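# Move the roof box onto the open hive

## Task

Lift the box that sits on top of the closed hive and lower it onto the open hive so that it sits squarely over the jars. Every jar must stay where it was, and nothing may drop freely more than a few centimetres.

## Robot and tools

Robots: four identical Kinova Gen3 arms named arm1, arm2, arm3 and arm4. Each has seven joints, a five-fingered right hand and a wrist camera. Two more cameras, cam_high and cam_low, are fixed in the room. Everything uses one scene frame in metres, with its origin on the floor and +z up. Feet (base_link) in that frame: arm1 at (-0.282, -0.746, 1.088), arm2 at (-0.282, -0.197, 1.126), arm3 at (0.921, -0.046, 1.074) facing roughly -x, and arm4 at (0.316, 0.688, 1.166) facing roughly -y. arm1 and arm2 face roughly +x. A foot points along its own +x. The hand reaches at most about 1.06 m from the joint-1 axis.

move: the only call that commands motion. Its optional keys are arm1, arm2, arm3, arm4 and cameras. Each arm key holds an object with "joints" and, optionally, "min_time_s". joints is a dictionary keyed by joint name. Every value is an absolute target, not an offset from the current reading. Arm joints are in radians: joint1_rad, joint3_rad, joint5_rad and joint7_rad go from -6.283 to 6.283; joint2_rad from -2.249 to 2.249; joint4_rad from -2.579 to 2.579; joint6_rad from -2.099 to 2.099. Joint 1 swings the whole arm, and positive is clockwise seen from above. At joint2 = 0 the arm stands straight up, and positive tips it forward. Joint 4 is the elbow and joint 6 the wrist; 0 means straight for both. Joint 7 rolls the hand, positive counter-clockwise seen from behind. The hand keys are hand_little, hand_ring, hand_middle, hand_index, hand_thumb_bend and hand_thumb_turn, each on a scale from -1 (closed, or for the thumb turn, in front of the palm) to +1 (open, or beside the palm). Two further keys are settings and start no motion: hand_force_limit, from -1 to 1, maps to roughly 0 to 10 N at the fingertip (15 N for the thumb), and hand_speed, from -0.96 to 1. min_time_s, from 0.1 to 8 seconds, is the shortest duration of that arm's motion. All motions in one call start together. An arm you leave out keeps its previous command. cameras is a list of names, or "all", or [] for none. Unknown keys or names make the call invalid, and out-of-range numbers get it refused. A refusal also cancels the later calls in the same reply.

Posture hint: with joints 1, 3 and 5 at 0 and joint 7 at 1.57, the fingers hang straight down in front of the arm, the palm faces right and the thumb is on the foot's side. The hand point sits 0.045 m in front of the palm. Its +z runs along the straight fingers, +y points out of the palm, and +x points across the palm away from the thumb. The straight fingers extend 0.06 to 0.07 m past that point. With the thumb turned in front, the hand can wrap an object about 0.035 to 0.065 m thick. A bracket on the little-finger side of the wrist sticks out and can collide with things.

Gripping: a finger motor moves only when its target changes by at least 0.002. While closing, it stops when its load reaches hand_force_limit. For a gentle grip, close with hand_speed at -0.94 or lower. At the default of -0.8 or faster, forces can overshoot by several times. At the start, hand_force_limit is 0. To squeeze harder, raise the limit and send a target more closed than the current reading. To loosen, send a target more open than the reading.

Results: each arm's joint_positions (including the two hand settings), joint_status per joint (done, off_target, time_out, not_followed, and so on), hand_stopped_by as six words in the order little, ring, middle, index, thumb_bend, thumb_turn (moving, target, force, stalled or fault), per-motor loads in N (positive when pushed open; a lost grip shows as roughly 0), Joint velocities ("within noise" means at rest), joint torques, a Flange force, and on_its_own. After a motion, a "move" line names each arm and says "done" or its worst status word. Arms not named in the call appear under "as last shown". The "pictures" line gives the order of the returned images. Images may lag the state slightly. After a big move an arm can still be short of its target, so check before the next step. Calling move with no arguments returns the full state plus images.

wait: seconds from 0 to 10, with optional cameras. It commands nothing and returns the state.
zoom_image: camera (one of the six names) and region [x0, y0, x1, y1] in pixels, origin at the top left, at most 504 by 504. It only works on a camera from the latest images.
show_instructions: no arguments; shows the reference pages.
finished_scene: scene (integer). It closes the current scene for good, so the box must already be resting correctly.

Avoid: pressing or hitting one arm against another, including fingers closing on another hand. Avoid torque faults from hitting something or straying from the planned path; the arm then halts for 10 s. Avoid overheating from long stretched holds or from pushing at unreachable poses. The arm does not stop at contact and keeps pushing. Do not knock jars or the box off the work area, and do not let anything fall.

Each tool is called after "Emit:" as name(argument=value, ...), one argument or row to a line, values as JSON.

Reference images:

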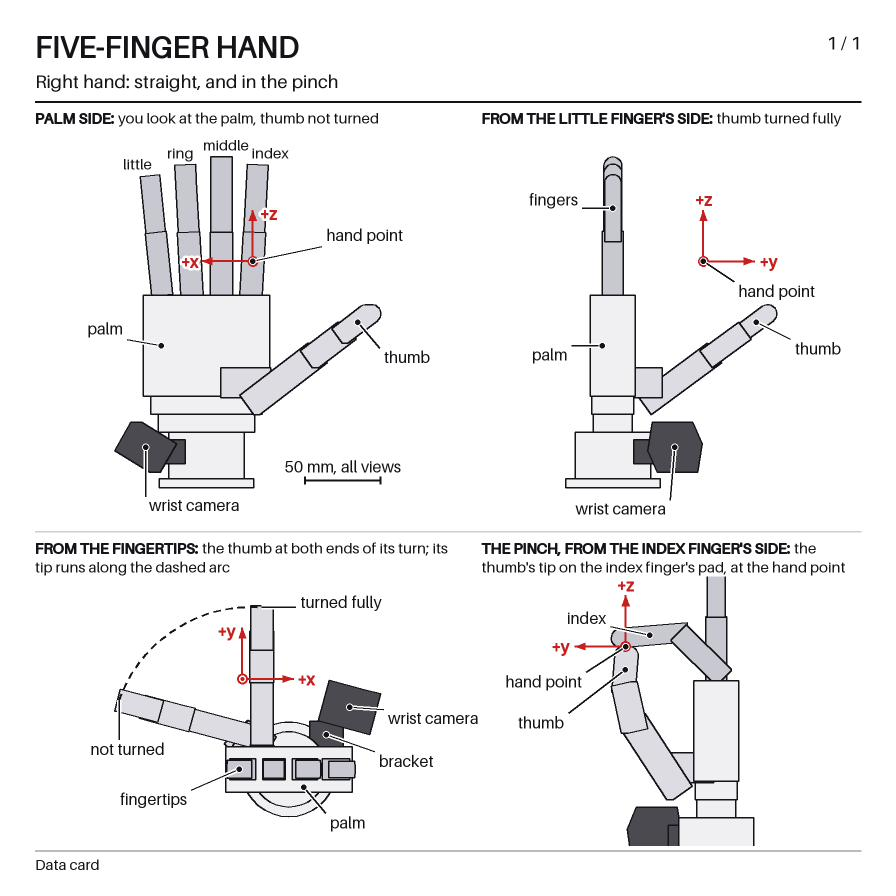

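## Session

Emit:
move(
  cameras=["all"],
)

Emit:
zoom_image(
  camera="arm3_cam_wrist",
  region=[260, 0, 672, 340],
)

Scene clock: 0.00 s.
Joint torques (N m): no reading
Motor temperatures (°C): arm1=[30 34 29 33 43 36 44] | arm2=[33 36 30 33 36 38 42] | arm3=[37 34 30 35 35 38 44] | arm4=[30 30 29 30 41 36 41]
Flange force (N): no reading
Joint velocities: within noise
arm1.joint_positions: joint1_rad=+0.240 joint2_rad=-0.350 joint3_rad=-0.066 joint4_rad=+1.568 joint5_rad=-0.062 joint6_rad=+2.042 joint7_rad=-1.855 hand_little=+1.000 hand_ring=+1.000 hand_middle=+1.000 hand_index=+1.000 hand_thumb_turn=+1.000 hand_thumb_bend=+1.000 hand_force_limit=+0.000 hand_speed=-0.800
arm1.joint_status: not commanded
arm1.hand_stopped_by: target,target,target,target,target,target
arm1.little_load_n: 0.0
arm1.ring_load_n: 0.0
arm1.middle_load_n: 0.0
arm1.index_load_n: 0.0
arm1.thumb_bend_load_n: 0.0
arm1.thumb_turn_load_n: 0.0
arm1.hand: x=-0.1229 y=-0.6816 z=+1.5508 quat_wxyz=(+0.071, -0.077, -0.994, -0.004) (m; scene frame)
arm2.joint_positions: joint1_rad=-0.188 joint2_rad=-0.493 joint3_rad=-0.061 joint4_rad=+1.516 joint5_rad=-0.030 joint6_rad=+1.956 joint7_rad=-1.892 hand_little=+1.000 hand_ring=+1.000 hand_middle=+1.000 hand_index=+1.000 hand_thumb_turn=+1.000 hand_thumb_bend=+1.000 hand_force_limit=+0.000 hand_speed=-0.800
arm2.joint_status: not commanded
arm2.hand_stopped_by: target,target,target,target,target,target
arm2.little_load_n: 0.0
arm2.ring_load_n: 0.0
arm2.middle_load_n: 0.0
arm2.index_load_n: 0.0
arm2.thumb_bend_load_n: 0.0
arm2.thumb_turn_load_n: 0.0
arm2.hand: x=-0.1110 y=-0.1443 z=+1.6325 quat_wxyz=(-0.075, -0.125, -0.989, -0.008) (m; scene frame)
arm3.joint_positions: joint1_rad=-0.558 joint2_rad=-0.430 joint3_rad=-0.063 joint4_rad=+1.530 joint5_rad=+0.012 joint6_rad=+2.004 joint7_rad=-1.936 hand_little=+1.000 hand_ring=+1.000 hand_middle=+1.000 hand_index=+1.000 hand_thumb_turn=+1.000 hand_thumb_bend=+1.000 hand_force_limit=+0.000 hand_speed=-0.800
arm3.joint_status: not commanded
arm3.hand_stopped_by: target,target,target,target,target,target
arm3.little_load_n: 0.0
arm3.ring_load_n: -0.5
arm3.middle_load_n: 0.0
arm3.index_load_n: 0.0
arm3.thumb_bend_load_n: 0.0
arm3.thumb_turn_load_n: 0.0
arm3.hand: x=+0.8082 y=-0.1715 z=+1.5630 quat_wxyz=(+0.006, -0.985, -0.168, +0.026) (m; scene frame)
arm4.joint_positions: joint1_rad=+0.432 joint2_rad=-0.475 joint3_rad=-0.032 joint4_rad=+1.452 joint5_rad=-0.039 joint6_rad=+2.002 joint7_rad=-1.799 hand_little=+1.000 hand_ring=+1.000 hand_middle=+1.000 hand_index=+1.000 hand_thumb_turn=+1.000 hand_thumb_bend=+1.000 hand_force_limit=+0.000 hand_speed=-0.800
arm4.joint_status: not commanded
arm4.hand_stopped_by: target,target,target,target,target,target
arm4.little_load_n: 0.0
arm4.ring_load_n: 0.0
arm4.middle_load_n: 0.0
arm4.index_load_n: 0.0
arm4.thumb_bend_load_n: 0.0
arm4.thumb_turn_load_n: 0.0
arm4.hand: x=+0.2707 y=+0.5342 z=+1.6930 quat_wxyz=(-0.064, -0.909, -0.408, +0.061) (m; scene frame)
pictures: arm1_cam_wrist, arm2_cam_wrist, arm3_cam_wrist, arm4_cam_wrist, cam_high, cam_low
camera_calibration:
arm1_cam_wrist: T_world_to_cam=[[-0.0594348, 0.996924, 0.0510982, 0.592843], [0.925959, 0.0359365, 0.375909, -0.442079], [0.372916, 0.0696569, -0.925247, 1.6449], [0, 0, 0, 1]] pos_world=[-0.168827, -0.689711, 1.65783]
arm2_cam_wrist: T_world_to_cam=[[-0.0276971, 0.999254, -0.0269221, 0.180436], [0.785436, 0.0384141, 0.61775, -0.913838], [0.618323, -0.00403571, -0.785914, 1.46494], [0, 0, 0, 1]] pos_world=[-0.183048, -0.139285, 1.7207]
arm3_cam_wrist: T_world_to_cam=[[0.578862, -0.815333, -0.0123258, -0.591013], [-0.683575, -0.493448, 0.537805, -0.367302], [-0.444572, -0.302889, -0.842979, 1.74037], [0, 0, 0, 1]] pos_world=[0.864758, -0.135976, 1.65735]
arm4_cam_wrist: T_world_to_cam=[[0.896653, -0.441821, 0.0284288, -0.0532044], [-0.358466, -0.686804, 0.6323, -0.603334], [-0.259838, -0.577144, -0.774202, 1.80297], [0, 0, 0, 1]] pos_world=[0.29991, 0.602693, 1.77886]

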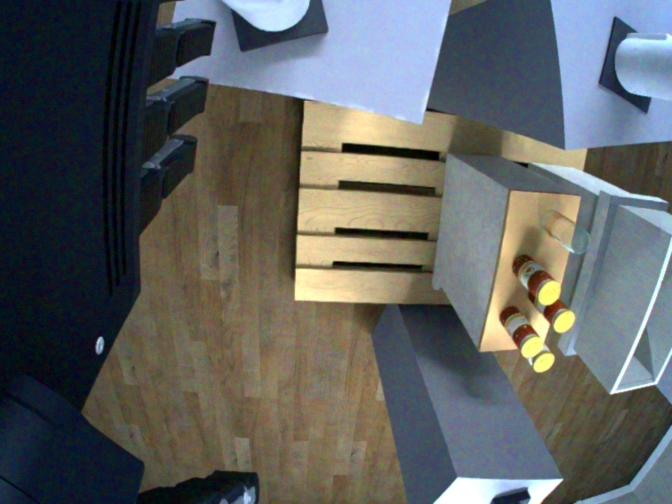

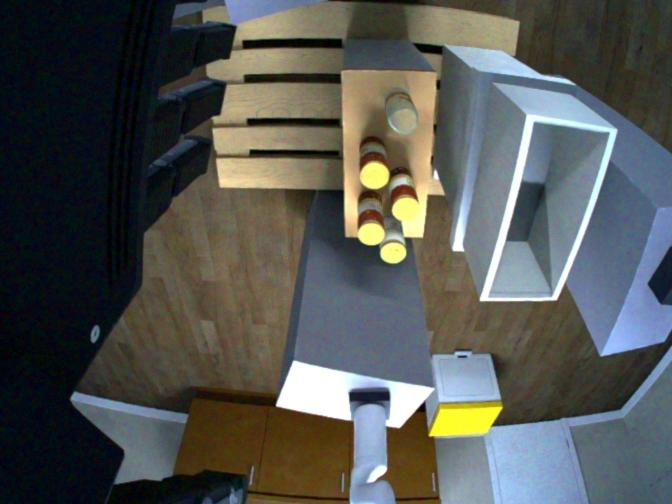

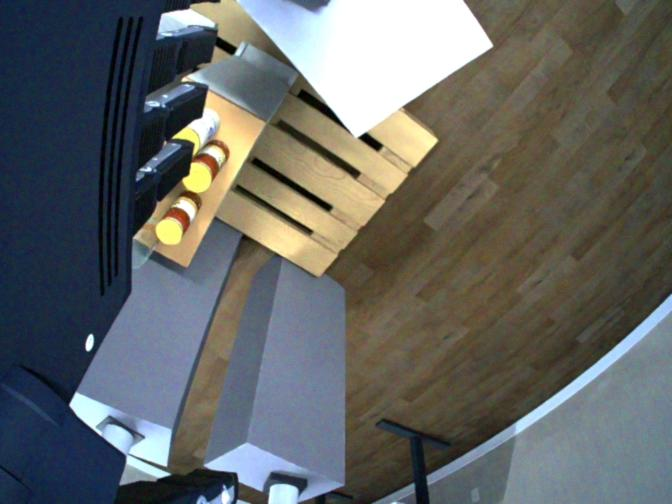

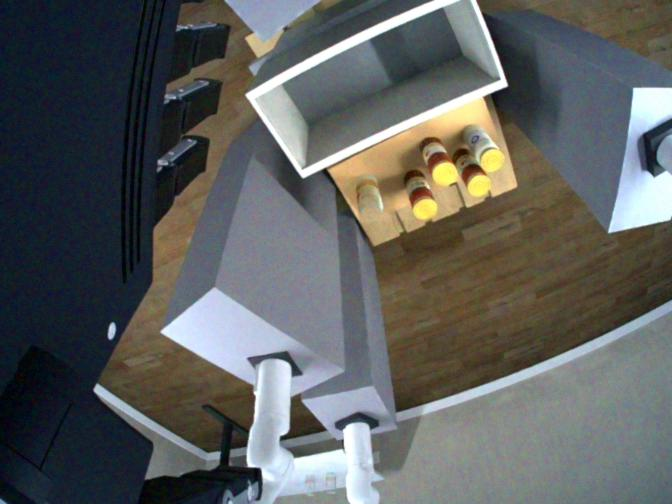

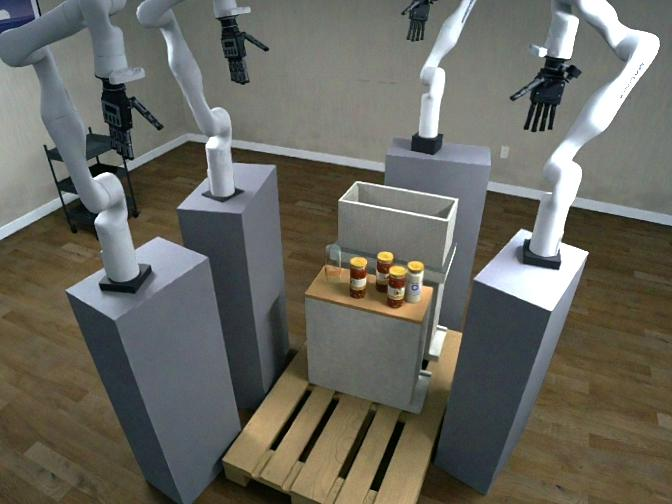

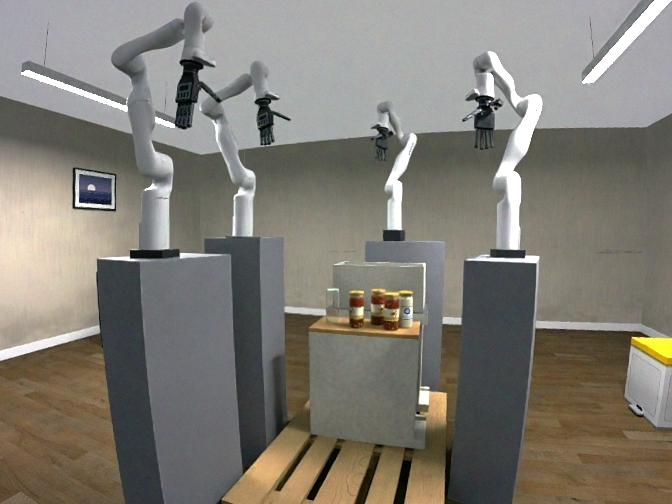

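Scaled by 1.223 from the camera's 672x504 image, which has a finer 960x720 frame.

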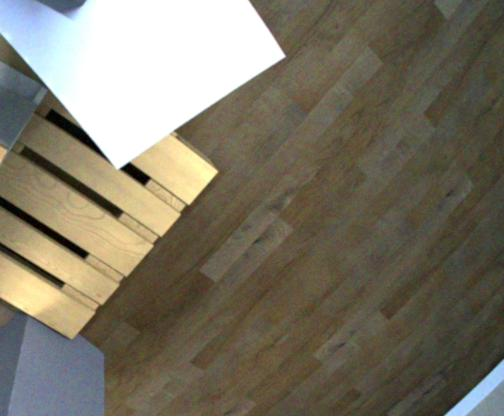

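Emit:
move(
  arm2={"joints":{"joint1_rad":-1.2766,"joint2_rad":1.0918,"joint3_rad":0,"joint4_rad":1.2709,"joint5_rad":0,"joint6_rad":0.7637,"joint7_rad":-4.1957,"hand_thumb_turn":-1,"hand_speed":0}},
  arm3={"joints":{"joint1_rad":0.8906,"joint2_rad":0.8902,"joint3_rad":0,"joint4_rad":1.6079,"joint5_rad":0,"joint6_rad":0.6434,"joint7_rad":-2.309,"hand_thumb_turn":-1,"hand_speed":0}},
  cameras=["arm2_cam_wrist","arm3_cam_wrist"],
)

Emit:
zoom_image(
  camera="arm2_cam_wrist",
  region=[150, 0, 450, 350],
)

Emit:
zoom_image(
  camera="arm3_cam_wrist",
  region=[150, 0, 450, 350],
)

Scene clock: 63.70 s.
Joint torques (N m): arm1=[-0.58 -1.01 -0.73 -7.71 -0.29 0.42 0.04] | arm2=[-2.22 -23 -0.8 -5.22 -0.1 0.36 -0.08] | arm3=[-0.02 -19.72 1.62 -4.46 -0.25 -0.05 -0.2] | arm4=[0.41 1.61 -0.41 -7.17 0.32 -0.34 0.02]
Motor temperatures (°C): arm1=[30 34 29 34 43 36 44] | arm2=[33 35 30 33 36 38 42] | arm3=[37 34 30 35 35 38 44] | arm4=[30 30 29 30 41 36 41]
Flange force (N): arm1=[-0.2 -2.8 2.2] | arm2=[-0.7 4.0 1.3] | arm3=[-1.7 0.5 -0.2] | arm4=[-0.4 -0.6 0.7]
move: arm2 done; arm3 done
Joint velocities: within noise
arm1, arm4: as last shown
arm2.joint_positions: joint1_rad=-1.277 joint2_rad=+1.092 joint3_rad=+0.000 joint4_rad=+1.271 joint5_rad=+0.000 joint6_rad=+0.764 joint7_rad=-4.196 hand_little=+1.000 hand_ring=+1.000 hand_middle=+1.000 hand_index=+1.000 hand_thumb_turn=-1.000 hand_thumb_bend=+1.000 hand_force_limit=+0.000 hand_speed=+0.000
arm2.joint_status: all done
arm2.hand_stopped_by: target,target,target,target,target,target
arm2.little_load_n: 0.0
arm2.ring_load_n: 0.0
arm2.middle_load_n: 0.0
arm2.index_load_n: 0.0
arm2.thumb_bend_load_n: -0.5
arm2.thumb_turn_load_n: 0.0
arm2.hand: x=+0.0791 y=+0.2926 z=+1.0500 quat_wxyz=(+0.002, -0.695, -0.719, +0.000) (m; scene frame)
arm3.joint_positions: joint1_rad=+0.891 joint2_rad=+0.890 joint3_rad=+0.000 joint4_rad=+1.608 joint5_rad=+0.000 joint6_rad=+0.643 joint7_rad=-2.309 hand_little=+1.000 hand_ring=+1.000 hand_middle=+1.000 hand_index=+1.000 hand_thumb_turn=-1.000 hand_thumb_bend=+1.000 hand_force_limit=+0.000 hand_speed=+0.000
arm3.joint_status: all done
arm3.hand_stopped_by: target,target,target,target,target,target
arm3.little_load_n: 0.0
arm3.ring_load_n: 0.0
arm3.middle_load_n: 0.0
arm3.index_load_n: 0.5
arm3.thumb_bend_load_n: 0.0
arm3.thumb_turn_load_n: 0.0
arm3.hand: x=+0.5177 y=+0.3689 z=+1.0503 quat_wxyz=(+0.000, -0.719, +0.695, +0.000) (m; scene frame)
arm4.middle_load_n: -0.5
pictures: arm2_cam_wrist, arm3_cam_wrist
camera_calibration:
arm2_cam_wrist: T_world_to_cam=[[0.950064, 0.31132, -0.0214076, -0.148348], [0.28149, -0.825377, 0.489403, -0.292732], [0.134692, -0.47099, -0.871795, 1.15638], [0, 0, 0, 1]] pos_world=[0.0675871, 0.349211, 1.14821]
arm3_cam_wrist: T_world_to_cam=[[-0.950892, -0.308779, 0.02142, 0.581032], [-0.256654, 0.825268, 0.503051, -0.694526], [-0.173009, 0.47285, -0.863991, 0.937921], [0, 0, 0, 1]] pos_world=[0.536515, 0.309084, 1.14729]

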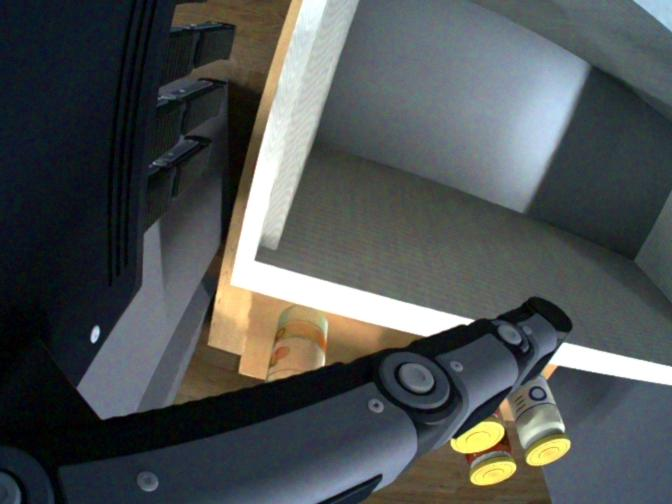

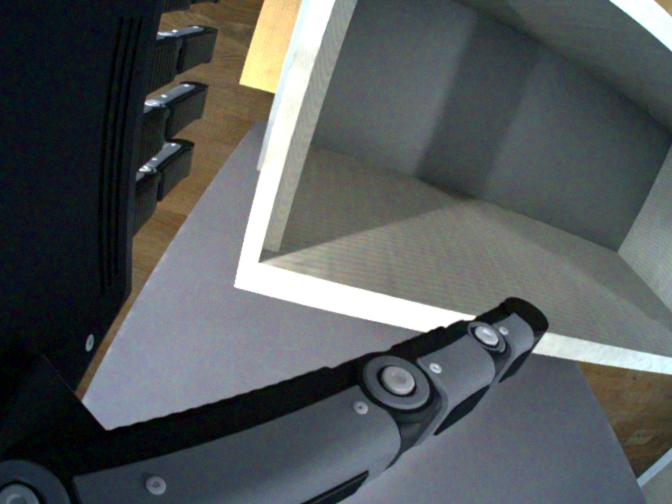

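Scaled by 1.440 from the camera's 672x504 image, which has a finer 960x720 frame.

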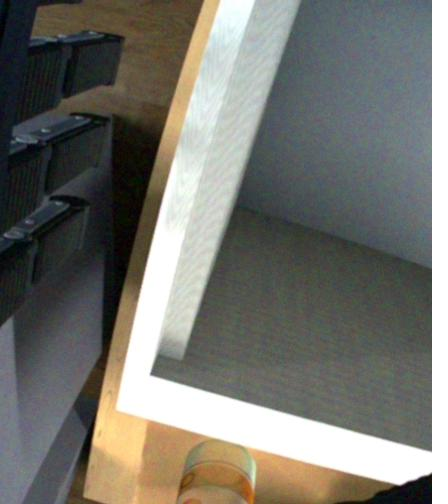

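Scaled by 1.440 from the camera's 672x504 image, which has a finer 960x720 frame.

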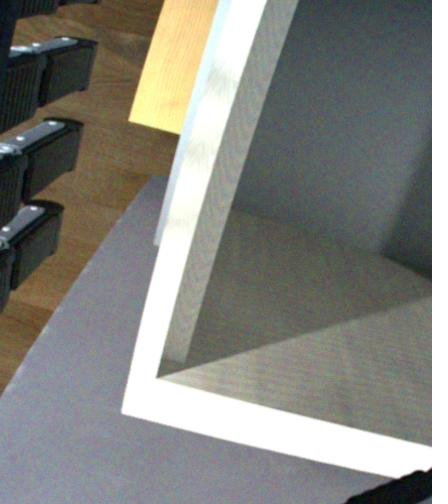

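Emit:
move(
  arm2={"joints":{"joint1_rad":-1.2781,"joint2_rad":1.3497,"joint4_rad":1.1619,"joint6_rad":0.6149,"joint7_rad":-4.2113},"min_time_s":1.8},
  arm3={"joints":{"joint1_rad":0.8758,"joint2_rad":1.1576,"joint4_rad":1.5699,"joint6_rad":0.4141,"joint7_rad":-2.3378},"min_time_s":1.8},
  cameras=["arm2_cam_wrist","arm3_cam_wrist"],
)

Emit:
move(
  arm2={"joints":{"joint1_rad":-1.2665,"joint2_rad":1.3559,"joint4_rad":1.1414,"joint6_rad":0.6292,"joint7_rad":-4.1997},"min_time_s":1},
  arm3={"joints":{"joint1_rad":0.8649,"joint2_rad":1.1627,"joint4_rad":1.5491,"joint6_rad":0.4298,"joint7_rad":-2.3487},"min_time_s":1},
  cameras=["arm2_cam_wrist","arm3_cam_wrist"],
)

Scene clock: 101.83 s.
Joint torques (N m): arm1=[-0.57 -1.1 -0.71 -7.77 -0.27 0.42 0.01] | arm2=[-2.21 -23.65 -0.81 -4.24 -0.07 0.32 -0.07] | arm3=[-0.02 -20.79 1.69 -2.75 -0.25 -0.04 -0.15] | arm4=[0.46 1.63 -0.38 -7.12 0.32 -0.34 -0.01]
Motor temperatures (°C): arm1=[30 34 29 34 43 36 44] | arm2=[33 35 30 33 36 38 42] | arm3=[37 34 30 35 35 38 44] | arm4=[30 30 29 30 41 36 41]
Flange force (N): arm1=[-0.4 -2.8 2.3] | arm2=[-0.5 4.1 1.6] | arm3=[-2.0 0.8 0.4] | arm4=[-0.4 -0.7 0.5]
move: arm2 done; arm3 done
Joint velocities: within noise
arm1, arm4: as last shown
arm2.joint_positions: joint1_rad=-1.278 joint2_rad=+1.350 joint3_rad=+0.000 joint4_rad=+1.162 joint5_rad=+0.000 joint6_rad=+0.615 joint7_rad=-4.211 hand_little=+1.000 hand_ring=+1.000 hand_middle=+1.000 hand_index=+1.000 hand_thumb_turn=-1.000 hand_thumb_bend=+1.000 hand_force_limit=+0.000 hand_speed=+0.000
arm2.joint_status: all done
arm2.hand_stopped_by: target,target,target,target,target,target
arm2.little_load_n: 0.0
arm2.ring_load_n: 0.0
arm2.middle_load_n: 0.0
arm2.index_load_n: 0.0
arm2.thumb_bend_load_n: 0.0
arm2.thumb_turn_load_n: 0.0
arm2.hand: x=+0.0772 y=+0.2921 z=+0.9180 quat_wxyz=(+0.002, -0.700, -0.714, +0.000) (m; scene frame)
arm3.joint_positions: joint1_rad=+0.876 joint2_rad=+1.158 joint3_rad=+0.000 joint4_rad=+1.570 joint5_rad=+0.000 joint6_rad=+0.414 joint7_rad=-2.338 hand_little=+1.000 hand_ring=+1.000 hand_middle=+1.000 hand_index=+1.000 hand_thumb_turn=-1.000 hand_thumb_bend=+1.000 hand_force_limit=+0.000 hand_speed=+0.000
arm3.joint_status: all done
arm3.hand_stopped_by: target,target,target,target,target,target
arm3.little_load_n: 0.0
arm3.ring_load_n: 0.0
arm3.middle_load_n: 0.0
arm3.index_load_n: 0.0
arm3.thumb_bend_load_n: -0.5
arm3.thumb_turn_load_n: 0.0
arm3.hand: x=+0.5151 y=+0.3619 z=+0.9182 quat_wxyz=(+0.000, -0.714, +0.700, +0.000) (m; scene frame)
arm4.middle_load_n: 0.0
pictures: arm2_cam_wrist, arm3_cam_wrist
camera_calibration:
arm2_cam_wrist: T_world_to_cam=[[0.954371, 0.297851, -0.02148, -0.145549], [0.269812, -0.829229, 0.48947, -0.226048], [0.127977, -0.472931, -0.871756, 1.04237], [0, 0, 0, 1]] pos_world=[0.0664983, 0.348876, 1.01621]
arm3_cam_wrist: T_world_to_cam=[[-0.955078, -0.295583, 0.0213947, 0.576664], [-0.245224, 0.828768, 0.502999, -0.630066], [-0.166409, 0.475156, -0.864022, 0.822441], [0, 0, 0, 1]] pos_world=[0.533113, 0.301843, 1.01519]

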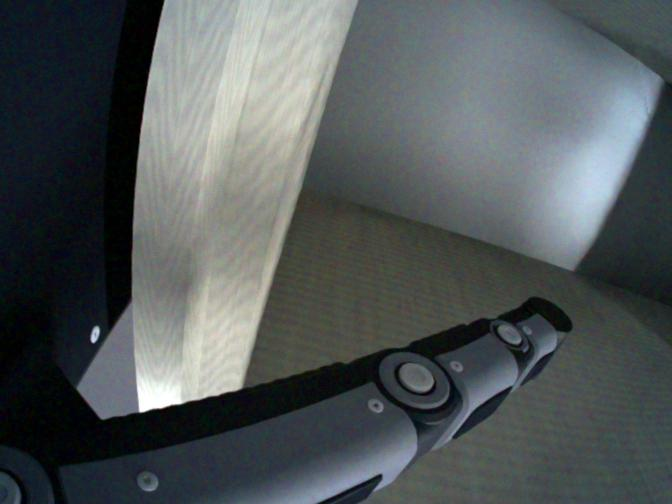

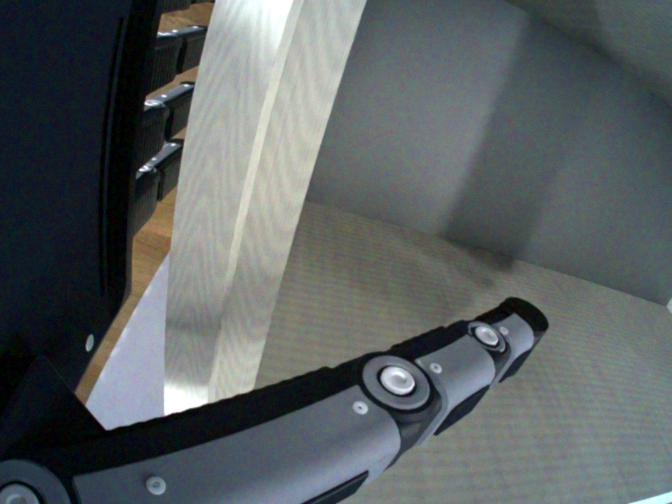

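Scene clock: 103.13 s.
Joint torques (N m): arm1=[-0.62 -0.97 -0.72 -7.7 -0.28 0.39 0.02] | arm2=[-2.21 -23.74 -0.77 -4.42 -0.07 0.36 -0.07] | arm3=[0.02 -20.96 1.64 -2.88 -0.23 -0.02 -0.19] | arm4=[0.4 1.6 -0.36 -7.15 0.31 -0.34 0]
Motor temperatures (°C): arm1=[30 34 29 34 43 36 44] | arm2=[33 35 30 33 36 38 42] | arm3=[37 35 30 35 35 38 44] | arm4=[30 30 29 30 41 36 41]
Flange force (N): arm1=[-0.1 -2.8 2.1] | arm2=[-1.0 3.7 1.4] | arm3=[-1.9 0.9 0.5] | arm4=[-0.5 -0.5 0.6]
move: arm2 done; arm3 done
Joint velocities: within noise
arm1, arm4: as last shown
arm2.joint_positions: joint1_rad=-1.267 joint2_rad=+1.356 joint3_rad=+0.000 joint4_rad=+1.141 joint5_rad=+0.000 joint6_rad=+0.629 joint7_rad=-4.200 hand_little=+1.000 hand_ring=+1.000 hand_middle=+1.000 hand_index=+1.000 hand_thumb_turn=-1.000 hand_thumb_bend=+1.000 hand_force_limit=+0.000 hand_speed=+0.000
arm2.joint_status: all done
arm2.hand_stopped_by: target,target,target,target,target,target
arm2.little_load_n: 0.0
arm2.ring_load_n: 0.0
arm2.middle_load_n: 0.0
arm2.index_load_n: 0.0
arm2.thumb_bend_load_n: 0.0
arm2.thumb_turn_load_n: 0.0
arm2.hand: x=+0.0852 y=+0.2922 z=+0.9181 quat_wxyz=(+0.002, -0.700, -0.714, +0.000) (m; scene frame)
arm3.joint_positions: joint1_rad=+0.865 joint2_rad=+1.163 joint3_rad=+0.000 joint4_rad=+1.549 joint5_rad=+0.000 joint6_rad=+0.430 joint7_rad=-2.349 hand_little=+1.000 hand_ring=+1.000 hand_middle=+1.000 hand_index=+1.000 hand_thumb_turn=-1.000 hand_thumb_bend=+1.000 hand_force_limit=+0.000 hand_speed=+0.000
arm3.joint_status: all done
arm3.hand_stopped_by: target,target,target,target,target,target
arm3.little_load_n: 0.0
arm3.ring_load_n: 0.0
arm3.middle_load_n: 0.0
arm3.index_load_n: 0.0
arm3.thumb_bend_load_n: 0.0
arm3.thumb_turn_load_n: 0.0
arm3.hand: x=+0.5072 y=+0.3619 z=+0.9182 quat_wxyz=(+0.000, -0.714, +0.700, +0.000) (m; scene frame)
pictures: arm2_cam_wrist, arm3_cam_wrist
camera_calibration:
arm2_cam_wrist: T_world_to_cam=[[0.954356, 0.297901, -0.0214368, -0.153272], [0.269815, -0.829147, 0.489607, -0.228342], [0.12808, -0.473044, -0.871679, 1.04144], [0, 0, 0, 1]] pos_world=[0.0744983, 0.348976, 1.01631]
arm3_cam_wrist: T_world_to_cam=[[-0.955078, -0.295583, 0.0213947, 0.569117], [-0.245224, 0.828768, 0.502999, -0.632053], [-0.166409, 0.475156, -0.864022, 0.821213], [0, 0, 0, 1]] pos_world=[0.525213, 0.301843, 1.01529]

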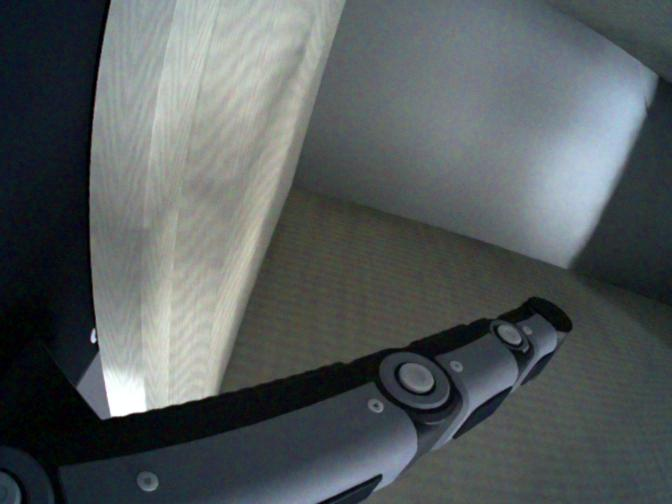

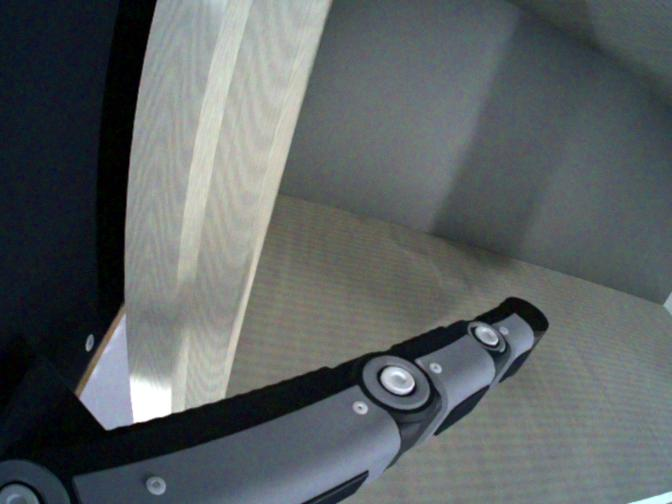

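Emit:
move(
  arm3={"joints":{"joint1_rad":0.8567,"joint2_rad":1.1666,"joint4_rad":1.5334,"joint6_rad":0.4416,"joint7_rad":-2.3569},"min_time_s":1},
  arm2={"joints":{"joint1_rad":-1.2651,"joint2_rad":1.3567,"joint4_rad":1.1388,"joint6_rad":0.631,"joint7_rad":-4.1982},"min_time_s":1},
  cameras=["arm3_cam_wrist"],
)

Scene clock: 113.67 s.
Joint torques (N m): arm1=[-0.59 -0.95 -0.7 -7.73 -0.28 0.33 0.01] | arm2=[-2.2 -23.83 -0.78 -4.39 -0.09 0.32 -0.05] | arm3=[-0.02 -21.13 1.77 -2.91 -0.27 -0.03 -0.15] | arm4=[0.46 1.64 -0.39 -7.17 0.3 -0.33 -0.05]
Motor temperatures (°C): arm1=[30 34 29 34 43 36 44] | arm2=[33 35 30 33 36 38 42] | arm3=[37 35 30 35 35 38 44] | arm4=[30 30 29 30 41 36 41]
Flange force (N): arm1=[0.0 -2.8 2.1] | arm2=[-0.6 3.9 1.6] | arm3=[-2.2 1.0 0.6] | arm4=[-0.4 -0.8 0.8]
move: arm2 done; arm3 done
Joint velocities: within noise
arm1, arm4: as last shown
arm2.joint_positions: joint1_rad=-1.265 joint2_rad=+1.357 joint3_rad=+0.000 joint4_rad=+1.139 joint5_rad=+0.000 joint6_rad=+0.631 joint7_rad=-4.198 hand_little=+1.000 hand_ring=+1.000 hand_middle=+1.000 hand_index=+1.000 hand_thumb_turn=-1.000 hand_thumb_bend=+1.000 hand_force_limit=+0.000 hand_speed=+0.000
arm2.joint_status: all done
arm2.hand_stopped_by: target,target,target,target,target,target
arm2.little_load_n: 0.0
arm2.ring_load_n: 0.0
arm2.middle_load_n: 0.0
arm2.index_load_n: 0.0
arm2.thumb_bend_load_n: 0.0
arm2.thumb_turn_load_n: 0.0
arm2.hand: x=+0.0862 y=+0.2922 z=+0.9181 quat_wxyz=(+0.002, -0.700, -0.714, +0.000) (m; scene frame)
arm3.joint_positions: joint1_rad=+0.857 joint2_rad=+1.167 joint3_rad=+0.000 joint4_rad=+1.533 joint5_rad=+0.000 joint6_rad=+0.442 joint7_rad=-2.357 hand_little=+1.000 hand_ring=+1.000 hand_middle=+1.000 hand_index=+1.000 hand_thumb_turn=-1.000 hand_thumb_bend=+1.000 hand_force_limit=+0.000 hand_speed=+0.000
arm3.joint_status: all done
arm3.hand_stopped_by: target,target,target,target,target,target
arm3.little_load_n: 0.0
arm3.ring_load_n: 0.0
arm3.middle_load_n: 0.0
arm3.index_load_n: 0.0
arm3.thumb_bend_load_n: 0.0
arm3.thumb_turn_load_n: 0.0
arm3.hand: x=+0.5012 y=+0.3617 z=+0.9183 quat_wxyz=(+0.000, -0.714, +0.700, +0.000) (m; scene frame)
pictures: arm3_cam_wrist
camera_calibration:
arm3_cam_wrist: T_world_to_cam=[[-0.955101, -0.295504, 0.0214427, 0.563267], [-0.245133, 0.828797, 0.502997, -0.633412], [-0.166409, 0.475156, -0.864022, 0.820309], [0, 0, 0, 1]] pos_world=[0.519213, 0.301642, 1.01529]

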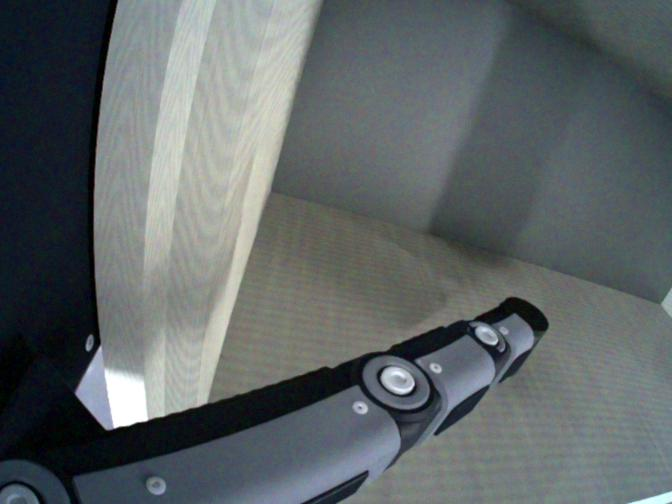

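Emit:
move(
  arm3={"joints":{"joint1_rad":0.854,"joint2_rad":1.1679,"joint4_rad":1.5282,"joint6_rad":0.4455,"joint7_rad":-2.3596},"min_time_s":0.8},
  arm2={"joints":{"joint1_rad":-1.2622,"joint2_rad":1.3583,"joint4_rad":1.1337,"joint6_rad":0.6346,"joint7_rad":-4.1953},"min_time_s":0.8},
)

Scene clock: 118.77 s.
Joint torques (N m): arm1=[-0.53 -0.98 -0.76 -7.74 -0.3 0.37 0.04] | arm2=[2.91 -25.06 4.18 -7.37 1.81 -1.34 0.36] | arm3=[-1.73 -21.69 0.09 -4.65 -0.46 -0.91 0] | arm4=[0.45 1.63 -0.37 -7.13 0.3 -0.32 -0.01]
Motor temperatures (°C): arm1=[30 34 29 34 43 36 44] | arm2=[33 36 30 33 36 38 42] | arm3=[37 35 30 35 35 38 44] | arm4=[30 30 29 30 41 36 41]
Flange force (N): arm1=[-0.1 -2.9 2.2] | arm2=[-2.1 -7.8 -1.2] | arm3=[-1.6 -3.5 -0.9] | arm4=[-0.5 -0.6 0.6]
move: arm2 done; arm3 done
Joint velocities: within noise
arm1, arm4: as last shown
arm2.joint_positions: joint1_rad=-1.262 joint2_rad=+1.358 joint3_rad=+0.000 joint4_rad=+1.134 joint5_rad=+0.000 joint6_rad=+0.635 joint7_rad=-4.195 hand_little=+1.000 hand_ring=+1.000 hand_middle=+1.000 hand_index=+1.000 hand_thumb_turn=-1.000 hand_thumb_bend=+1.000 hand_force_limit=+0.000 hand_speed=+0.000
arm2.joint_status: all done
arm2.hand_stopped_by: target,target,target,target,target,target
arm2.little_load_n: 0.0
arm2.ring_load_n: 0.0
arm2.middle_load_n: 0.0
arm2.index_load_n: 0.0
arm2.thumb_bend_load_n: 0.0
arm2.thumb_turn_load_n: 0.0
arm2.hand: x=+0.0881 y=+0.2922 z=+0.9180 quat_wxyz=(+0.002, -0.700, -0.714, +0.000) (m; scene frame)
arm3.joint_positions: joint1_rad=+0.854 joint2_rad=+1.168 joint3_rad=+0.000 joint4_rad=+1.528 joint5_rad=+0.000 joint6_rad=+0.446 joint7_rad=-2.360 hand_little=+1.000 hand_ring=+1.000 hand_middle=+1.000 hand_index=+1.000 hand_thumb_turn=-1.000 hand_thumb_bend=+1.000 hand_force_limit=+0.000 hand_speed=+0.000
arm3.joint_status: all done
arm3.hand_stopped_by: target,target,target,target,target,target
arm3.little_load_n: 0.0
arm3.ring_load_n: 0.0
arm3.middle_load_n: 0.0
arm3.index_load_n: 0.0
arm3.thumb_bend_load_n: 0.0
arm3.thumb_turn_load_n: 0.0
arm3.hand: x=+0.4993 y=+0.3617 z=+0.9183 quat_wxyz=(+0.000, -0.714, +0.700, +0.000) (m; scene frame)
pictures: none

Emit:
move(
  arm3={"joints":{"joint1_rad":0.8513,"joint2_rad":1.1692,"joint4_rad":1.523,"joint6_rad":0.4494,"joint7_rad":-2.3623,"hand_thumb_bend":-0.15,"hand_speed":-0.2,"hand_force_limit":0.3},"min_time_s":1},
  arm2={"joints":{"joint1_rad":-1.2593,"joint2_rad":1.3598,"joint4_rad":1.1286,"joint6_rad":0.6382,"joint7_rad":-4.1924,"hand_thumb_bend":-0.15,"hand_speed":-0.2,"hand_force_limit":0.3},"min_time_s":1},
)

Emit:
move(
  arm2={"joints":{"hand_thumb_bend":-1,"hand_speed":-0.92,"hand_force_limit":0.5}},
  arm3={"joints":{"hand_thumb_bend":-1,"hand_speed":-0.92,"hand_force_limit":0.5}},
)

Scene clock: 129.13 s.
Joint torques (N m): arm1=[-0.61 -1.04 -0.67 -7.81 -0.32 0.41 0.02] | arm2=[13.93 -27.18 14.76 -14.09 5.84 -5.43 1.18] | arm3=[-12.15 -25.05 -10.07 -14.07 -1.81 -5.97 0.77] | arm4=[0.48 1.66 -0.38 -7.16 0.32 -0.34 -0.02]
Motor temperatures (°C): arm1=[30 34 29 34 43 36 44] | arm2=[33 36 30 33 36 38 42] | arm3=[37 35 30 35 35 38 44] | arm4=[30 30 29 30 41 36 41]
Flange force (N): arm1=[-0.2 -2.7 2.5] | arm2=[-6.2 -33.5 -9.1] | arm3=[-0.8 -29.3 -8.5] | arm4=[-0.4 -0.7 0.7]
move: arm2 done; arm3 done
Joint velocities: within noise
arm1, arm4: as last shown
arm2.joint_positions: joint1_rad=-1.259 joint2_rad=+1.360 joint3_rad=+0.000 joint4_rad=+1.129 joint5_rad=+0.000 joint6_rad=+0.638 joint7_rad=-4.192 hand_little=+1.000 hand_ring=+1.000 hand_middle=+1.000 hand_index=+1.000 hand_thumb_turn=-1.000 hand_thumb_bend=-0.150 hand_force_limit=+0.300 hand_speed=-0.200
arm2.joint_status: all done
arm2.hand_stopped_by: target,target,target,target,target,target
arm2.little_load_n: 0.0
arm2.ring_load_n: 0.0
arm2.middle_load_n: 0.0
arm2.index_load_n: 0.0
arm2.thumb_bend_load_n: 0.0
arm2.thumb_turn_load_n: 0.0
arm2.hand: x=+0.0901 y=+0.2922 z=+0.9181 quat_wxyz=(+0.002, -0.700, -0.714, +0.000) (m; scene frame)
arm3.joint_positions: joint1_rad=+0.851 joint2_rad=+1.169 joint3_rad=+0.000 joint4_rad=+1.523 joint5_rad=+0.000 joint6_rad=+0.449 joint7_rad=-2.362 hand_little=+1.000 hand_ring=+1.000 hand_middle=+1.000 hand_index=+1.000 hand_thumb_turn=-1.000 hand_thumb_bend=-0.150 hand_force_limit=+0.300 hand_speed=-0.200
arm3.joint_status: all done
arm3.hand_stopped_by: target,target,target,target,target,target
arm3.little_load_n: 0.0
arm3.ring_load_n: 0.0
arm3.middle_load_n: 0.0
arm3.index_load_n: 0.0
arm3.thumb_bend_load_n: 0.0
arm3.thumb_turn_load_n: 0.0
arm3.hand: x=+0.4973 y=+0.3616 z=+0.9183 quat_wxyz=(+0.000, -0.714, +0.700, +0.000) (m; scene frame)
arm4.thumb_bend_load_n: -0.5
pictures: none

Scene clock: 132.77 s.
Joint torques (N m): arm1=[-0.54 -1.02 -0.68 -7.78 -0.28 0.39 0] | arm2=[13.82 -27.69 14.5 -14.06 5.8 -5.27 1.34] | arm3=[-12.19 -25.34 -9.83 -14.06 -1.68 -5.83 0.84] | arm4=[0.49 1.64 -0.34 -7.17 0.29 -0.33 -0.02]
Motor temperatures (°C): arm1=[30 34 29 34 43 36 44] | arm2=[33 36 30 33 36 38 42] | arm3=[37 36 30 35 35 38 44] | arm4=[30 30 29 30 41 36 41]
Flange force (N): arm1=[-0.2 -2.8 2.3] | arm2=[-5.8 -33.3 -7.9] | arm3=[-0.7 -29.4 -7.7] | arm4=[-0.4 -0.6 0.8]
move: arm2 off_target; arm3 off_target
Joint velocities: within noise
arm1, arm4: as last shown
arm1.ring_load_n: 0.5
arm2.joint_positions: joint1_rad=-1.259 joint2_rad=+1.360 joint3_rad=+0.000 joint4_rad=+1.129 joint5_rad=+0.000 joint6_rad=+0.638 joint7_rad=-4.192 hand_little=+1.000 hand_ring=+1.000 hand_middle=+1.000 hand_index=+1.000 hand_thumb_turn=-1.000 hand_thumb_bend=-0.368 hand_force_limit=+0.500 hand_speed=-0.920
arm2.joint_status: hand_thumb_bend off_target (ended at -0.368, target -1.000); the others done
arm2.hand_stopped_by: target,target,target,target,force,target
arm2.little_load_n: -0.5
arm2.ring_load_n: 0.0
arm2.middle_load_n: 0.0
arm2.index_load_n: 0.0
arm2.thumb_bend_load_n: 10.5
arm2.thumb_turn_load_n: 1.0
arm2.hand: x=+0.0901 y=+0.2922 z=+0.9181 quat_wxyz=(+0.002, -0.700, -0.714, +0.000) (m; scene frame)
arm3.joint_positions: joint1_rad=+0.851 joint2_rad=+1.169 joint3_rad=+0.000 joint4_rad=+1.523 joint5_rad=+0.000 joint6_rad=+0.449 joint7_rad=-2.362 hand_little=+1.000 hand_ring=+1.000 hand_middle=+1.000 hand_index=+1.000 hand_thumb_turn=-1.000 hand_thumb_bend=-0.366 hand_force_limit=+0.500 hand_speed=-0.920
arm3.joint_status: hand_thumb_bend off_target (ended at -0.366, target -1.000); the others done
arm3.hand_stopped_by: target,target,target,target,force,target
arm3.little_load_n: 0.0
arm3.ring_load_n: 0.0
arm3.middle_load_n: 0.0
arm3.index_load_n: 0.0
arm3.thumb_bend_load_n: 11.0
arm3.thumb_turn_load_n: 1.0
arm3.hand: x=+0.4972 y=+0.3616 z=+0.9183 quat_wxyz=(+0.000, -0.714, +0.700, +0.000) (m; scene frame)
arm4.thumb_bend_load_n: 0.0
pictures: none

Emit:
move(
  arm2={"joints":{"joint1_rad":-1.2583,"joint2_rad":1.2543,"joint4_rad":1.1879,"joint6_rad":0.6843,"joint7_rad":-4.1915},"min_time_s":1.8},
  arm3={"joints":{"joint1_rad":0.8501,"joint2_rad":1.0609,"joint4_rad":1.5567,"joint6_rad":0.524,"joint7_rad":-2.3635},"min_time_s":1.8},
)

Emit:
move(
  arm2={"joints":{"joint1_rad":-1.2586,"joint2_rad":1.1582,"joint4_rad":1.2258,"joint6_rad":0.7425,"joint7_rad":-4.1918},"min_time_s":1.5},
  arm3={"joints":{"joint1_rad":0.8501,"joint2_rad":0.9607,"joint4_rad":1.5725,"joint6_rad":0.6084,"joint7_rad":-2.3635},"min_time_s":1.5},
)

Emit:
move(
  arm2={"joints":{"joint1_rad":-1.2589,"joint2_rad":1.0685,"joint4_rad":1.2433,"joint6_rad":0.8146,"joint7_rad":-4.1921},"min_time_s":1.5},
  arm3={"joints":{"joint1_rad":0.8501,"joint2_rad":0.8665,"joint4_rad":1.5694,"joint6_rad":0.7057,"joint7_rad":-2.3635},"min_time_s":1.5},
)

Emit:
move(
  arm2={"joints":{"joint1_rad":-1.2592,"joint2_rad":0.9863,"joint4_rad":1.2408,"joint6_rad":0.8994,"joint7_rad":-4.1924},"min_time_s":1.5},
  arm3={"joints":{"joint1_rad":0.8501,"joint2_rad":0.7803,"joint4_rad":1.5474,"joint6_rad":0.814,"joint7_rad":-2.3635},"min_time_s":1.5},
  cameras=["arm1_cam_wrist","cam_high","cam_low"],
)

Emit:
zoom_image(
  camera="arm1_cam_wrist",
  region=[400, 120, 672, 392],
)

Scene clock: 158.77 s.
Joint torques (N m): arm1=[-0.51 -1.05 -0.58 -7.79 -0.28 0.41 0.05] | arm2=[15.94 -40.47 17.45 -17.87 7.28 -4.52 1.3] | arm3=[-13.94 -38.66 -12.86 -21.62 -5.06 -7.87 -1.49] | arm4=[0.41 1.61 -0.38 -7.14 0.29 -0.36 -0.02]
Motor temperatures (°C): arm1=[30 34 29 34 43 36 44] | arm2=[34 37 31 33 37 39 42] | arm3=[37 38 30 35 35 39 44] | arm4=[30 30 29 30 41 36 41]
Flange force (N): arm1=[-0.1 -2.3 2.4] | arm2=[-2.5 -35.3 17.2] | arm3=[-1.6 -38.9 15.8] | arm4=[-0.4 -0.7 0.5]
move: arm2 done; arm3 done
Joint velocities: within noise
arm1.joint_positions: joint1_rad=+0.240 joint2_rad=-0.350 joint3_rad=-0.066 joint4_rad=+1.568 joint5_rad=-0.062 joint6_rad=+2.042 joint7_rad=-1.855 hand_little=+1.000 hand_ring=+1.000 hand_middle=+1.000 hand_index=+1.000 hand_thumb_turn=+1.000 hand_thumb_bend=+1.000 hand_force_limit=+0.000 hand_speed=-0.800
arm1.joint_status: not commanded
arm1.hand_stopped_by: target,target,target,target,target,target
arm1.little_load_n: 0.0
arm1.ring_load_n: 0.0
arm1.middle_load_n: 0.0
arm1.index_load_n: 0.0
arm1.thumb_bend_load_n: 0.0
arm1.thumb_turn_load_n: 0.0
arm1.hand: x=-0.1229 y=-0.6816 z=+1.5508 quat_wxyz=(+0.071, -0.077, -0.994, -0.004) (m; scene frame)
arm2.joint_positions: joint1_rad=-1.258 joint2_rad=+1.254 joint3_rad=+0.000 joint4_rad=+1.188 joint5_rad=+0.000 joint6_rad=+0.684 joint7_rad=-4.191 hand_little=+1.000 hand_ring=+1.000 hand_middle=+1.000 hand_index=+1.000 hand_thumb_turn=-1.000 hand_thumb_bend=-0.368 hand_force_limit=+0.500 hand_speed=-0.920
arm2.joint_status: all done
arm2.hand_stopped_by: target,target,target,target,force,target
arm2.little_load_n: 0.0
arm2.ring_load_n: 0.0
arm2.middle_load_n: 0.0
arm2.index_load_n: 0.0
arm2.thumb_bend_load_n: 8.5
arm2.thumb_turn_load_n: 1.5
arm2.hand: x=+0.0911 y=+0.2923 z=+0.9700 quat_wxyz=(+0.002, -0.700, -0.714, +0.000) (m; scene frame)
arm3.joint_positions: joint1_rad=+0.850 joint2_rad=+1.061 joint3_rad=+0.000 joint4_rad=+1.557 joint5_rad=+0.000 joint6_rad=+0.524 joint7_rad=-2.364 hand_little=+1.000 hand_ring=+1.000 hand_middle=+1.000 hand_index=+1.000 hand_thumb_turn=-1.000 hand_thumb_bend=-0.365 hand_force_limit=+0.500 hand_speed=-0.920
arm3.joint_status: all done
arm3.hand_stopped_by: target,target,target,target,force,target
arm3.little_load_n: 0.0
arm3.ring_load_n: 0.0
arm3.middle_load_n: 0.0
arm3.index_load_n: 0.0
arm3.thumb_bend_load_n: 12.5
arm3.thumb_turn_load_n: 1.0
arm3.hand: x=+0.4963 y=+0.3616 z=+0.9702 quat_wxyz=(+0.000, -0.714, +0.700, +0.000) (m; scene frame)
arm4.joint_positions: joint1_rad=+0.432 joint2_rad=-0.475 joint3_rad=-0.032 joint4_rad=+1.452 joint5_rad=-0.039 joint6_rad=+2.002 joint7_rad=-1.799 hand_little=+1.000 hand_ring=+1.000 hand_middle=+1.000 hand_index=+1.000 hand_thumb_turn=+1.000 hand_thumb_bend=+1.000 hand_force_limit=+0.000 hand_speed=-0.800
arm4.joint_status: not commanded
arm4.hand_stopped_by: target,target,target,target,target,target
arm4.little_load_n: 0.0
arm4.ring_load_n: 0.0
arm4.middle_load_n: 0.0
arm4.index_load_n: 0.0
arm4.thumb_bend_load_n: -0.5
arm4.thumb_turn_load_n: 0.0
arm4.hand: x=+0.2707 y=+0.5342 z=+1.6930 quat_wxyz=(-0.064, -0.909, -0.408, +0.061) (m; scene frame)
pictures: none

Scene clock: 160.57 s.
Joint torques (N m): arm1=[-0.54 -1.01 -0.83 -7.69 -0.24 0.35 0.06] | arm2=[16.58 -39.47 17.82 -18.63 7.97 -4.73 1.4] | arm3=[-14.6 -37.22 -13.1 -22.8 -5.77 -8.15 -1.56] | arm4=[0.48 1.67 -0.38 -7.15 0.31 -0.34 -0.03]
Motor temperatures (°C): arm1=[30 34 29 34 43 36 44] | arm2=[34 38 31 33 37 39 42] | arm3=[37 38 30 35 35 39 44] | arm4=[30 30 29 30 41 36 41]
Flange force (N): arm1=[-0.2 -3.0 1.9] | arm2=[-2.6 -36.8 17.2] | arm3=[-1.6 -40.8 15.8] | arm4=[-0.3 -0.8 0.7]
move: arm2 done; arm3 done
Joint velocities: within noise
arm1, arm4: as last shown
arm1.ring_load_n: -0.5
arm2.joint_positions: joint1_rad=-1.259 joint2_rad=+1.158 joint3_rad=+0.000 joint4_rad=+1.226 joint5_rad=+0.000 joint6_rad=+0.742 joint7_rad=-4.192 hand_little=+1.000 hand_ring=+1.000 hand_middle=+1.000 hand_index=+1.000 hand_thumb_turn=-1.000 hand_thumb_bend=-0.368 hand_force_limit=+0.500 hand_speed=-0.920
arm2.joint_status: all done
arm2.hand_stopped_by: target,target,target,target,force,target
arm2.little_load_n: 0.0
arm2.ring_load_n: 0.0
arm2.middle_load_n: 0.0
arm2.index_load_n: 0.0
arm2.thumb_bend_load_n: 8.5
arm2.thumb_turn_load_n: 2.0
arm2.hand: x=+0.0911 y=+0.2922 z=+1.0200 quat_wxyz=(+0.002, -0.700, -0.714, +0.000) (m; scene frame)
arm3.joint_positions: joint1_rad=+0.850 joint2_rad=+0.961 joint3_rad=+0.000 joint4_rad=+1.572 joint5_rad=+0.000 joint6_rad=+0.608 joint7_rad=-2.363 hand_little=+1.000 hand_ring=+1.000 hand_middle=+1.000 hand_index=+1.000 hand_thumb_turn=-1.000 hand_thumb_bend=-0.365 hand_force_limit=+0.500 hand_speed=-0.920
arm3.joint_status: all done
arm3.hand_stopped_by: target,target,target,target,force,target
arm3.little_load_n: 0.0
arm3.ring_load_n: 0.0
arm3.middle_load_n: 0.0
arm3.index_load_n: 0.0
arm3.thumb_bend_load_n: 12.5
arm3.thumb_turn_load_n: 0.5
arm3.hand: x=+0.4963 y=+0.3617 z=+1.0201 quat_wxyz=(+0.000, -0.714, +0.700, +0.000) (m; scene frame)
pictures: none

Scene clock: 162.37 s.
Joint torques (N m): arm1=[-0.53 -1 -0.72 -7.76 -0.29 0.34 0.02] | arm2=[17.34 -38.48 17.95 -19.59 8.7 -5.05 1.48] | arm3=[-15.49 -35.69 -13.35 -23.98 -6.51 -8.49 -1.43] | arm4=[0.45 1.59 -0.35 -7.17 0.28 -0.32 -0.04]
Motor temperatures (°C): arm1=[30 34 29 34 43 36 44] | arm2=[34 38 31 33 37 38 42] | arm3=[37 39 30 35 35 39 44] | arm4=[30 30 29 30 41 36 41]
Flange force (N): arm1=[-0.1 -2.9 2.1] | arm2=[-3.0 -38.7 17.2] | arm3=[-1.6 -42.7 15.9] | arm4=[-0.5 -0.7 0.8]
move: arm2 done; arm3 done
Joint velocities: within noise
arm1, arm4: as last shown
arm1.ring_load_n: 0.0
arm1.index_load_n: 0.5
arm2.joint_positions: joint1_rad=-1.259 joint2_rad=+1.069 joint3_rad=+0.000 joint4_rad=+1.243 joint5_rad=+0.000 joint6_rad=+0.815 joint7_rad=-4.192 hand_little=+1.000 hand_ring=+1.000 hand_middle=+1.000 hand_index=+1.000 hand_thumb_turn=-1.000 hand_thumb_bend=-0.368 hand_force_limit=+0.500 hand_speed=-0.920
arm2.joint_status: all done
arm2.hand_stopped_by: target,target,target,target,force,target
arm2.little_load_n: 0.0
arm2.ring_load_n: 0.0
arm2.middle_load_n: 0.0
arm2.index_load_n: 0.0
arm2.thumb_bend_load_n: 9.0
arm2.thumb_turn_load_n: 1.5
arm2.hand: x=+0.0911 y=+0.2922 z=+1.0700 quat_wxyz=(+0.002, -0.700, -0.714, +0.000) (m; scene frame)
arm3.joint_positions: joint1_rad=+0.850 joint2_rad=+0.867 joint3_rad=+0.000 joint4_rad=+1.569 joint5_rad=+0.000 joint6_rad=+0.706 joint7_rad=-2.364 hand_little=+1.000 hand_ring=+1.000 hand_middle=+1.000 hand_index=+1.000 hand_thumb_turn=-1.000 hand_thumb_bend=-0.365 hand_force_limit=+0.500 hand_speed=-0.920
arm3.joint_status: all done
arm3.hand_stopped_by: target,target,target,target,force,target
arm3.little_load_n: 0.0
arm3.ring_load_n: 0.0
arm3.middle_load_n: 0.0
arm3.index_load_n: 0.0
arm3.thumb_bend_load_n: 12.5
arm3.thumb_turn_load_n: 1.0
arm3.hand: x=+0.4963 y=+0.3617 z=+1.0702 quat_wxyz=(+0.000, -0.714, +0.700, +0.000) (m; scene frame)
arm4.thumb_bend_load_n: 0.0
pictures: none

Scene clock: 164.17 s.
Joint torques (N m): arm1=[-0.57 -0.96 -0.66 -7.77 -0.26 0.39 0.02] | arm2=[18.3 -37.38 18.23 -20.47 9.64 -5.38 1.53] | arm3=[-16.48 -34.19 -13.72 -25.09 -7.34 -8.88 -1.39] | arm4=[0.49 1.6 -0.35 -7.13 0.34 -0.32 -0.03]
Motor temperatures (°C): arm1=[30 34 29 34 43 36 44] | arm2=[34 38 31 33 37 38 42] | arm3=[37 39 30 36 35 39 44] | arm4=[30 30 29 30 41 36 41]
Flange force (N): arm1=[0.0 -2.6 2.4] | arm2=[-3.1 -40.8 17.2] | arm3=[-1.8 -44.9 16.2] | arm4=[-0.5 -0.6 0.6]
move: arm2 done; arm3 done
Joint velocities: within noise
arm1, arm4: as last shown
arm1.index_load_n: 0.0
arm2.joint_positions: joint1_rad=-1.259 joint2_rad=+0.986 joint3_rad=+0.000 joint4_rad=+1.241 joint5_rad=+0.000 joint6_rad=+0.899 joint7_rad=-4.192 hand_little=+1.000 hand_ring=+1.000 hand_middle=+1.000 hand_index=+1.000 hand_thumb_turn=-1.000 hand_thumb_bend=-0.368 hand_force_limit=+0.500 hand_speed=-0.920
arm2.joint_status: all done
arm2.hand_stopped_by: target,target,target,target,force,target
arm2.little_load_n: 0.0
arm2.ring_load_n: 0.0
arm2.middle_load_n: 0.0
arm2.index_load_n: 0.0
arm2.thumb_bend_load_n: 9.0
arm2.thumb_turn_load_n: 2.0
arm2.hand: x=+0.0911 y=+0.2922 z=+1.1200 quat_wxyz=(+0.002, -0.700, -0.714, +0.000) (m; scene frame)
arm3.joint_positions: joint1_rad=+0.850 joint2_rad=+0.780 joint3_rad=+0.000 joint4_rad=+1.547 joint5_rad=+0.000 joint6_rad=+0.814 joint7_rad=-2.363 hand_little=+1.000 hand_ring=+1.000 hand_middle=+1.000 hand_index=+1.000 hand_thumb_turn=-1.000 hand_thumb_bend=-0.365 hand_force_limit=+0.500 hand_speed=-0.920
arm3.joint_status: all done
arm3.hand_stopped_by: target,target,target,target,force,target
arm3.little_load_n: 0.0
arm3.ring_load_n: 0.0
arm3.middle_load_n: 0.0
arm3.index_load_n: 0.0
arm3.thumb_bend_load_n: 12.0
arm3.thumb_turn_load_n: 0.5
arm3.hand: x=+0.4963 y=+0.3617 z=+1.1202 quat_wxyz=(+0.000, -0.714, +0.700, +0.000) (m; scene frame)
pictures: arm1_cam_wrist, cam_high, cam_low
camera_calibration:
arm1_cam_wrist: T_world_to_cam=[[-0.0594348, 0.996924, 0.0510982, 0.592843], [0.925959, 0.0359365, 0.375909, -0.442079], [0.372916, 0.0696569, -0.925247, 1.6449], [0, 0, 0, 1]] pos_world=[-0.168827, -0.689711, 1.65783]

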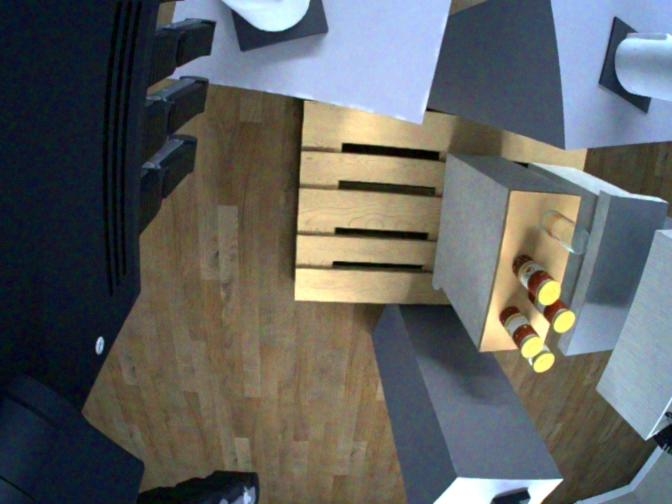

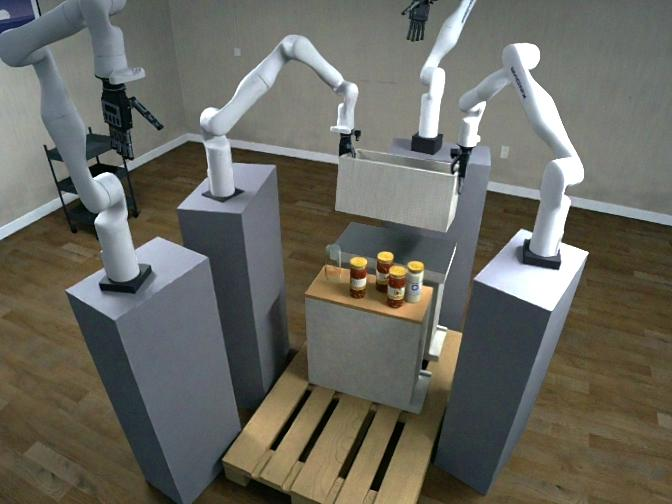

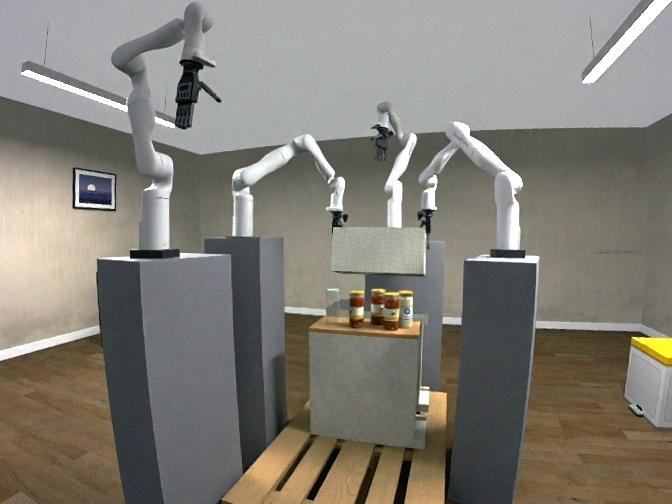

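Scaled by 1.853 from the camera's 672x504 image, which has a finer 960x720 frame.

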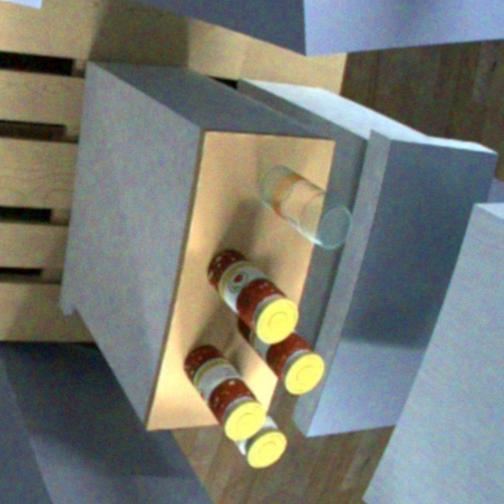

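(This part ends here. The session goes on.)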